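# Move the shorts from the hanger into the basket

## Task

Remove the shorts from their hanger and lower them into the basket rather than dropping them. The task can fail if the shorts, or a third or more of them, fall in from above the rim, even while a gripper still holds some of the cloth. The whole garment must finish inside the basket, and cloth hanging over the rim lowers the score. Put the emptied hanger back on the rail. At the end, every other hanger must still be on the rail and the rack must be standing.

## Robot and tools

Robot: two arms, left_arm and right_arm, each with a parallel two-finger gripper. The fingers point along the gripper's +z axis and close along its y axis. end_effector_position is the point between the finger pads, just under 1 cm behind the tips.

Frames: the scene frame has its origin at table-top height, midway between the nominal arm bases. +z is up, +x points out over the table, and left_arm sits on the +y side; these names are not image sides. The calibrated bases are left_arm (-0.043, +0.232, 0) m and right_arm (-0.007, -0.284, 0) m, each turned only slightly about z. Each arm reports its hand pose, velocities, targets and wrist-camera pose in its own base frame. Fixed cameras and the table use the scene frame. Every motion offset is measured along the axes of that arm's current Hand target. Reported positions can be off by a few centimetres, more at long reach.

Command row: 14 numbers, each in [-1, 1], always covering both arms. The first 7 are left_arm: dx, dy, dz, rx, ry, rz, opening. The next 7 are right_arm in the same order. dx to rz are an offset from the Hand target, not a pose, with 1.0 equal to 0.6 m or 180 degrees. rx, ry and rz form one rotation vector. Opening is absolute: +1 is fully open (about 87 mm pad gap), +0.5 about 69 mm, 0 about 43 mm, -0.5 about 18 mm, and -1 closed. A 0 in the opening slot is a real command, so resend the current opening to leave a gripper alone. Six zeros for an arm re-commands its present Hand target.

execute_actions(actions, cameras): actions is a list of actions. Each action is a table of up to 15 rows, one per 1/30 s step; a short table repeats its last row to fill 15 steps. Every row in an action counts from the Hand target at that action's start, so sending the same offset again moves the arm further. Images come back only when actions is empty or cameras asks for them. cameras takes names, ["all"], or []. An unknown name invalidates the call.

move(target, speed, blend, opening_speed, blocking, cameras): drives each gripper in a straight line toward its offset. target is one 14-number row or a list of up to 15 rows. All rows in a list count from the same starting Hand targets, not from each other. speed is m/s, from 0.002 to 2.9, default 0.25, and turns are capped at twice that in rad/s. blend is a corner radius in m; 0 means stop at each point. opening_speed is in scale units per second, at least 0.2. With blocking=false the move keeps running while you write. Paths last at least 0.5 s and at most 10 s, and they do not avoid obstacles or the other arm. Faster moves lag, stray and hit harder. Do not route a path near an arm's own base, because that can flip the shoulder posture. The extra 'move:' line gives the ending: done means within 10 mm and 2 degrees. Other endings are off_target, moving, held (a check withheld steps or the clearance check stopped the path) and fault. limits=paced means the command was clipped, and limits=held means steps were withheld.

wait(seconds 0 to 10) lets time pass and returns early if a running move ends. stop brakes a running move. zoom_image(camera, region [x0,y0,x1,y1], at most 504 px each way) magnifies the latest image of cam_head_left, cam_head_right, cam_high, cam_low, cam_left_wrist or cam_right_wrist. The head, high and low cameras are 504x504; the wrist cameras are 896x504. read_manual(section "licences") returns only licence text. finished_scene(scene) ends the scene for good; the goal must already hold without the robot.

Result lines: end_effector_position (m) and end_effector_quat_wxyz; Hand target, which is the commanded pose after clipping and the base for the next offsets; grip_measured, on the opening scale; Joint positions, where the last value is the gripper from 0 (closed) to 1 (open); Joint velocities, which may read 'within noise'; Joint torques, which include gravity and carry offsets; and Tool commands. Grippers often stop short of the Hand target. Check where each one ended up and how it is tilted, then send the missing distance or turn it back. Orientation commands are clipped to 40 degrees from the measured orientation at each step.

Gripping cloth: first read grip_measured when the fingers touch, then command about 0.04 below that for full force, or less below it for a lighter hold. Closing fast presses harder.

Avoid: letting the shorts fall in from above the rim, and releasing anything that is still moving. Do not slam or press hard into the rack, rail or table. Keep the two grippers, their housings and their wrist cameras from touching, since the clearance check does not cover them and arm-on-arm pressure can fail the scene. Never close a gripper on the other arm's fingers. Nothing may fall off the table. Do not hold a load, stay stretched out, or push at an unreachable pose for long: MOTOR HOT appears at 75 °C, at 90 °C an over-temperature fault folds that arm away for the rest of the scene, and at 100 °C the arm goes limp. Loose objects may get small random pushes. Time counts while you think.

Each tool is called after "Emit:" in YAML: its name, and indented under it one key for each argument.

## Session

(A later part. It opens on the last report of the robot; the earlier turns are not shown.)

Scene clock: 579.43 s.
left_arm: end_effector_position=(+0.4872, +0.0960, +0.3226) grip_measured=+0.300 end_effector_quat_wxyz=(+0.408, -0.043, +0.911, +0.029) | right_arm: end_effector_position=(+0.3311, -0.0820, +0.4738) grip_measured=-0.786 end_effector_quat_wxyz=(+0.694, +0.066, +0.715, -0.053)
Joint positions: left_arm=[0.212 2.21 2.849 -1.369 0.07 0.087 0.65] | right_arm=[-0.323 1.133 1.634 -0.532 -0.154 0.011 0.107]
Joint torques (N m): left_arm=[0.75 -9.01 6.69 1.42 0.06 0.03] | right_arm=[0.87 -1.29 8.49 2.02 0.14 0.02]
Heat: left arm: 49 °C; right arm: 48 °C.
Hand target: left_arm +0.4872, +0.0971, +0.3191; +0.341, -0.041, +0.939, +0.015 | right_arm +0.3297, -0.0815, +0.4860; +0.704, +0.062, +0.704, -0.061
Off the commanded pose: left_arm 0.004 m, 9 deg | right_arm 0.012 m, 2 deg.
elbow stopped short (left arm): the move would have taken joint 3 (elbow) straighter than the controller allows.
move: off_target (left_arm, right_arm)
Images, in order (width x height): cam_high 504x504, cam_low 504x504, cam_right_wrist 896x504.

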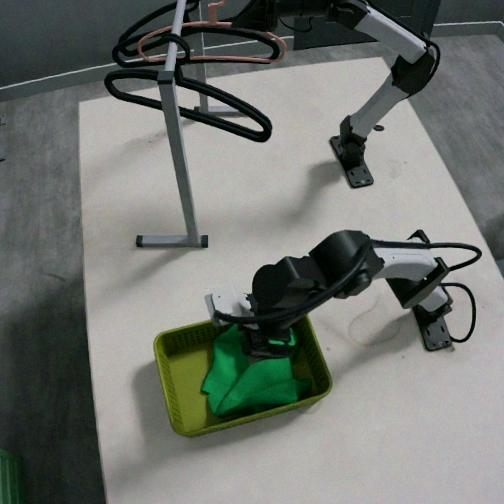

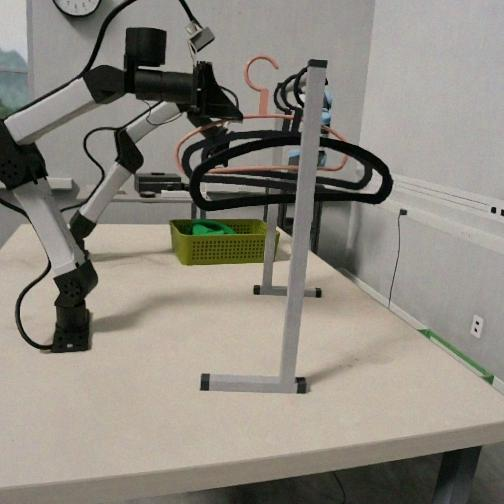

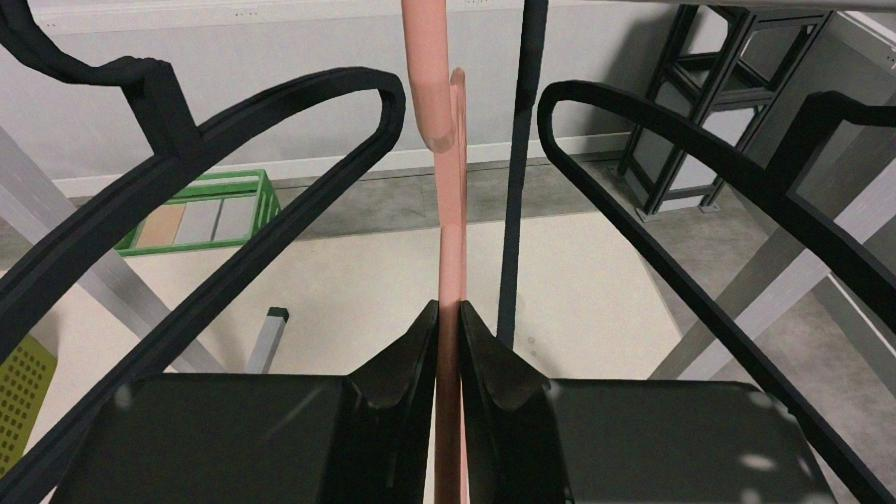

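Emit:
move:
  target: [0,0,0,0,0,0,0.3,-0.01,-0.002,0.115,0,-0.005,0,-1]
  speed: 0.1
  cameras: ["cam_right_wrist","cam_low","cam_high"]

Emit:
zoom_image:
  camera: "cam_low"
  region: [180, 20, 400, 220]

Emit:
zoom_image:
  camera: "cam_high"
  region: [90, 0, 310, 160]

Scene clock: 591.53 s.
left_arm: end_effector_position=(+0.4872, +0.0960, +0.3226) grip_measured=+0.300 end_effector_quat_wxyz=(+0.408, -0.043, +0.911, +0.029) | right_arm: end_effector_position=(+0.3952, -0.0948, +0.4721) grip_measured=-0.786 end_effector_quat_wxyz=(+0.689, +0.067, +0.720, -0.053)
Joint positions: left_arm=[0.212 2.21 2.849 -1.369 0.07 0.087 0.65] | right_arm=[-0.287 1.342 1.76 -0.463 -0.117 0.01 0.107]
Joint torques (N m): left_arm=[0.73 -9.01 6.67 1.42 0.06 0.03] | right_arm=[0.87 -2.97 8.96 2.33 0.15 0.04]
Heat: left arm: 50 °C; right arm: 49 °C.
Hand target: left_arm +0.4872, +0.0971, +0.3191; +0.341, -0.041, +0.939, +0.015 | right_arm +0.3973, -0.0948, +0.4922; +0.710, +0.061, +0.699, -0.062
Off the commanded pose: left_arm 0.004 m, 9 deg | right_arm 0.020 m, 4 deg.
elbow stopped short (left arm): the move would have taken joint 3 (elbow) straighter than the controller allows.
move: off_target (left_arm, right_arm)
Images, in order (width x height): cam_high 504x504, cam_low 504x504, cam_right_wrist 896x504.

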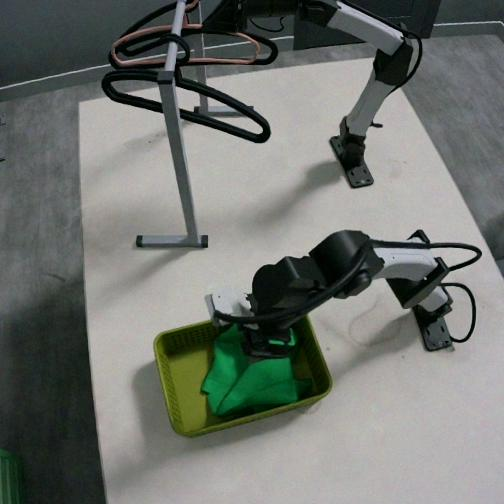

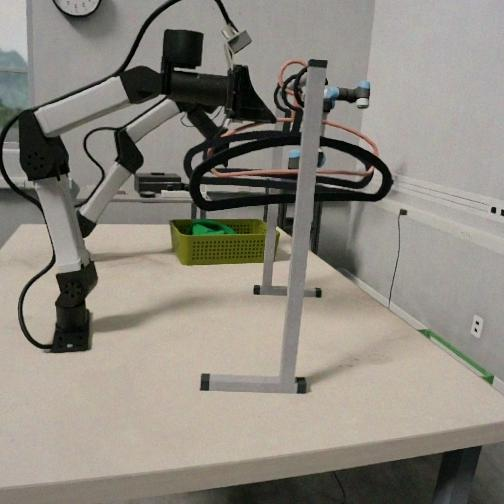

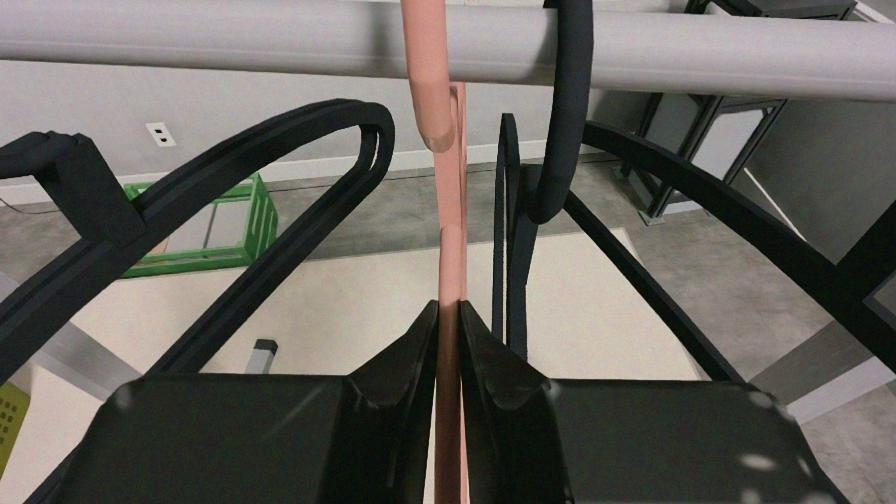

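Scaled by 2.291 from the camera's 504x504 image, which has a finer 720x720 frame.

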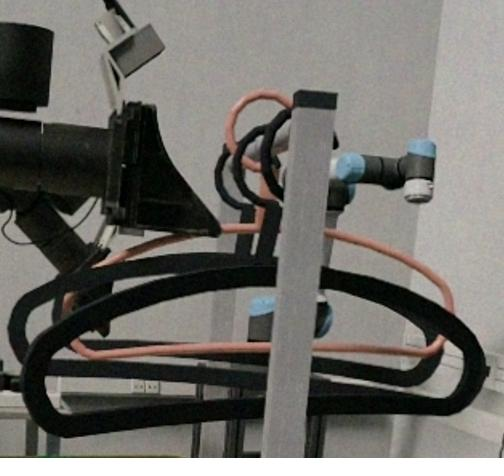

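Scaled by 2.291 from the camera's 504x504 image, which has a finer 720x720 frame.

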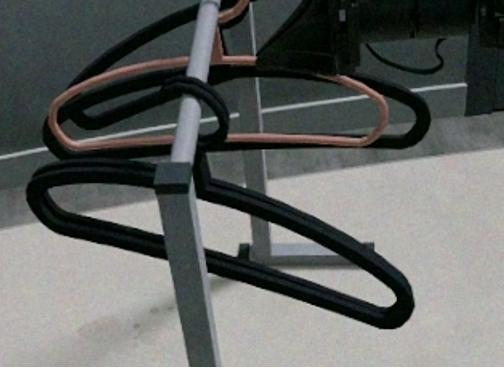

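Emit:
move:
  target: [0,0,0,0,0,0,0.3,0.07,0,0.003,0,0.005,0,-1]
  speed: 0.08
  cameras: ["cam_right_wrist","cam_low"]

Emit:
zoom_image:
  camera: "cam_low"
  region: [180, 20, 400, 220]

Scene clock: 600.47 s.
left_arm: end_effector_position=(+0.4872, +0.0960, +0.3226) grip_measured=+0.300 end_effector_quat_wxyz=(+0.408, -0.043, +0.911, +0.029) | right_arm: end_effector_position=(+0.4029, -0.0976, +0.4421) grip_measured=-0.786 end_effector_quat_wxyz=(+0.694, +0.066, +0.714, -0.056)
Joint positions: left_arm=[0.212 2.21 2.849 -1.369 0.07 0.087 0.65] | right_arm=[-0.287 1.292 1.565 -0.302 -0.115 0.009 0.107]
Joint torques (N m): left_arm=[0.76 -9.02 6.67 1.41 0.05 0.03] | right_arm=[0.98 -4.72 6.41 2.14 0.13 0.03]
Heat: left arm: 50 °C; right arm: 49 °C.
Hand target: left_arm +0.4872, +0.0971, +0.3191; +0.341, -0.041, +0.939, +0.015 | right_arm +0.3999, -0.0953, +0.4500; +0.704, +0.062, +0.704, -0.062
Off the commanded pose: left_arm 0.004 m, 9 deg | right_arm 0.009 m, 2 deg.
elbow stopped short (left arm): the move would have taken joint 3 (elbow) straighter than the controller allows.
move: off_target (left_arm)
Images, in order (width x height): cam_low 504x504, cam_right_wrist 896x504.

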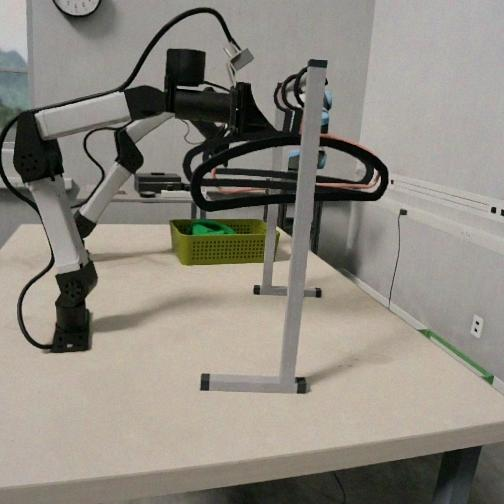

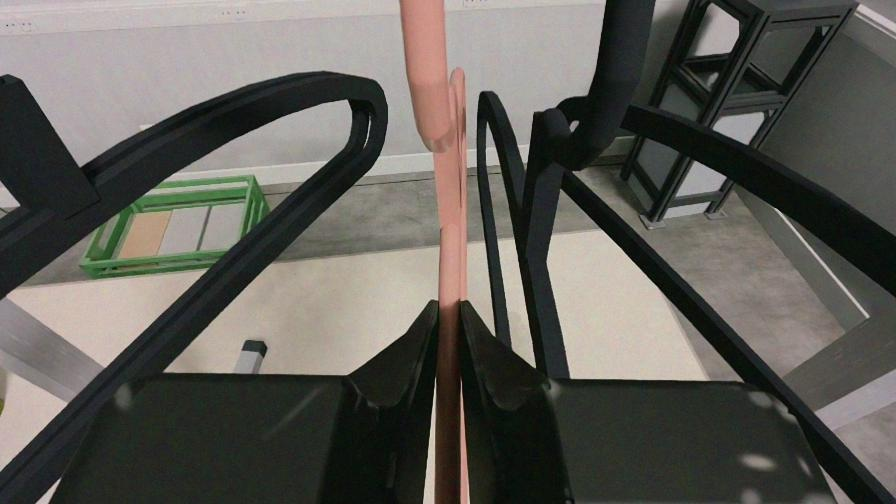

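Scaled by 2.291 from the camera's 504x504 image, which has a finer 720x720 frame.

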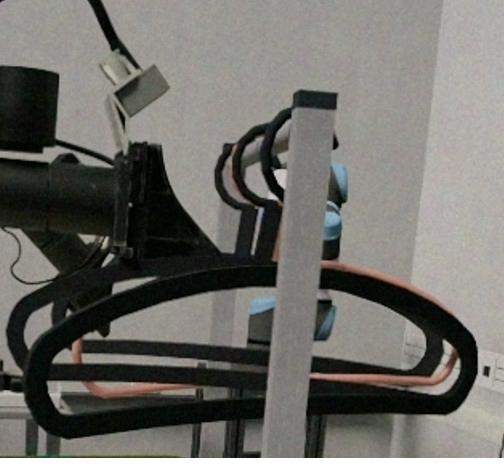

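Emit:
move:
  target:
    - [0,0,0,0,0,0,0.3,0,0,0,0,0,0,-0.2]
    - [0,0,0,0,0,0,0.3,-0.09,0,-0.06,0,0,0,-0.2]
    - [0,0,0,0,0,0,0.3,-0.12,0,-0.26,0,0,0,-0.2]
  speed: 0.15
  blend: [0,0.02,0]
  opening_speed: 0.6
  cameras: ["all"]

Emit:
zoom_image:
  camera: "cam_low"
  region: [180, 20, 400, 220]

Scene clock: 611.23 s.
left_arm: end_effector_position=(+0.4872, +0.0960, +0.3226) grip_measured=+0.300 end_effector_quat_wxyz=(+0.408, -0.043, +0.911, +0.029) | right_arm: end_effector_position=(+0.2468, -0.0684, +0.5246) grip_measured=-0.200 end_effector_quat_wxyz=(+0.710, +0.065, +0.699, -0.062)
Joint positions: left_arm=[0.212 2.21 2.849 -1.369 0.07 0.087 0.65] | right_arm=[-0.467 1.042 1.87 -0.813 -0.288 0.009 0.4]
Joint torques (N m): left_arm=[0.75 -9.02 6.68 1.41 0.06 0.03] | right_arm=[-0.5 0.99 5.27 1.75 -0.1 0.03]
Heat: left arm: 50 °C; right arm: 48 °C.
Hand target: left_arm +0.4872, +0.0971, +0.3191; +0.341, -0.041, +0.939, +0.015 | right_arm +0.2462, -0.0682, +0.5221; +0.705, +0.062, +0.704, -0.061
Off the commanded pose: left_arm 0.004 m, 9 deg | right_arm 0.003 m, 1 deg.
elbow stopped short (left arm): the move would have taken joint 3 (elbow) straighter than the controller allows.
move: off_target (left_arm)

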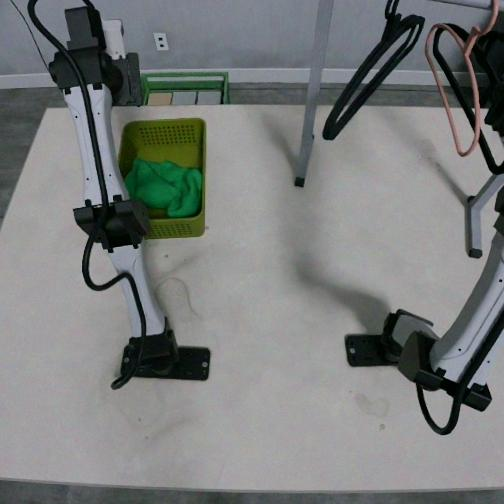

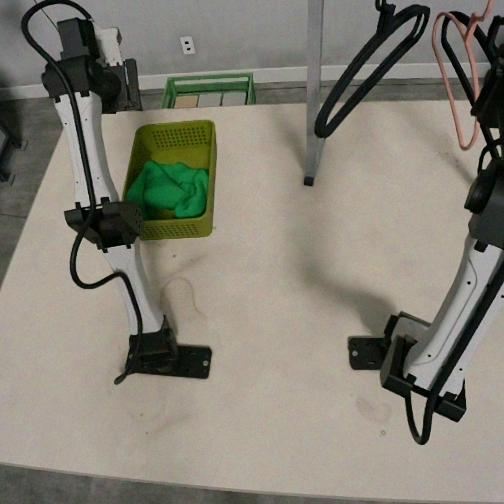

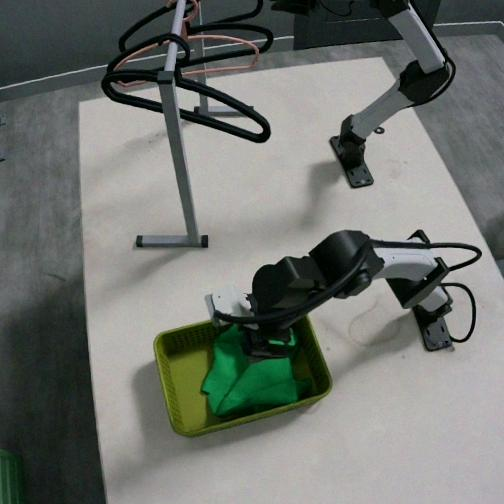

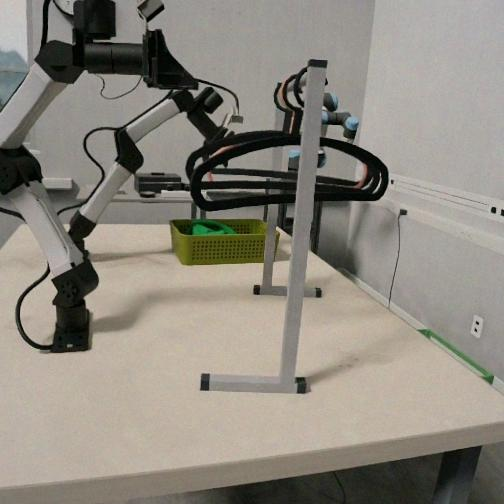

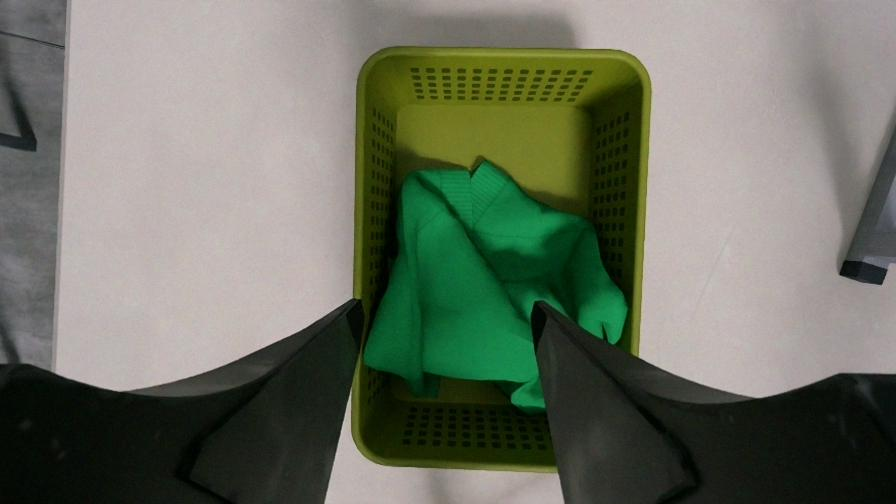

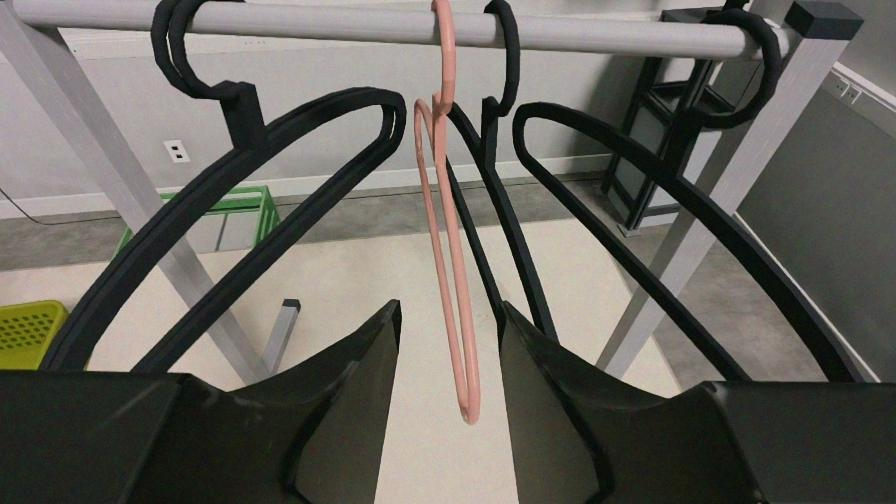

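Scaled by 2.291 from the camera's 504x504 image, which has a finer 720x720 frame.

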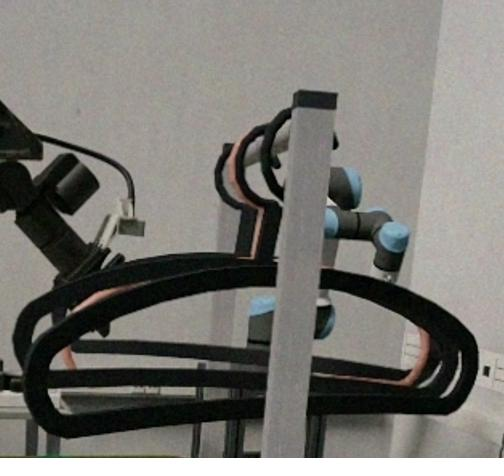

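Hanger is back on the rail and the shorts are in the basket.

Emit:
finished_scene:
  scene: 2

The scene is finished: the task was done.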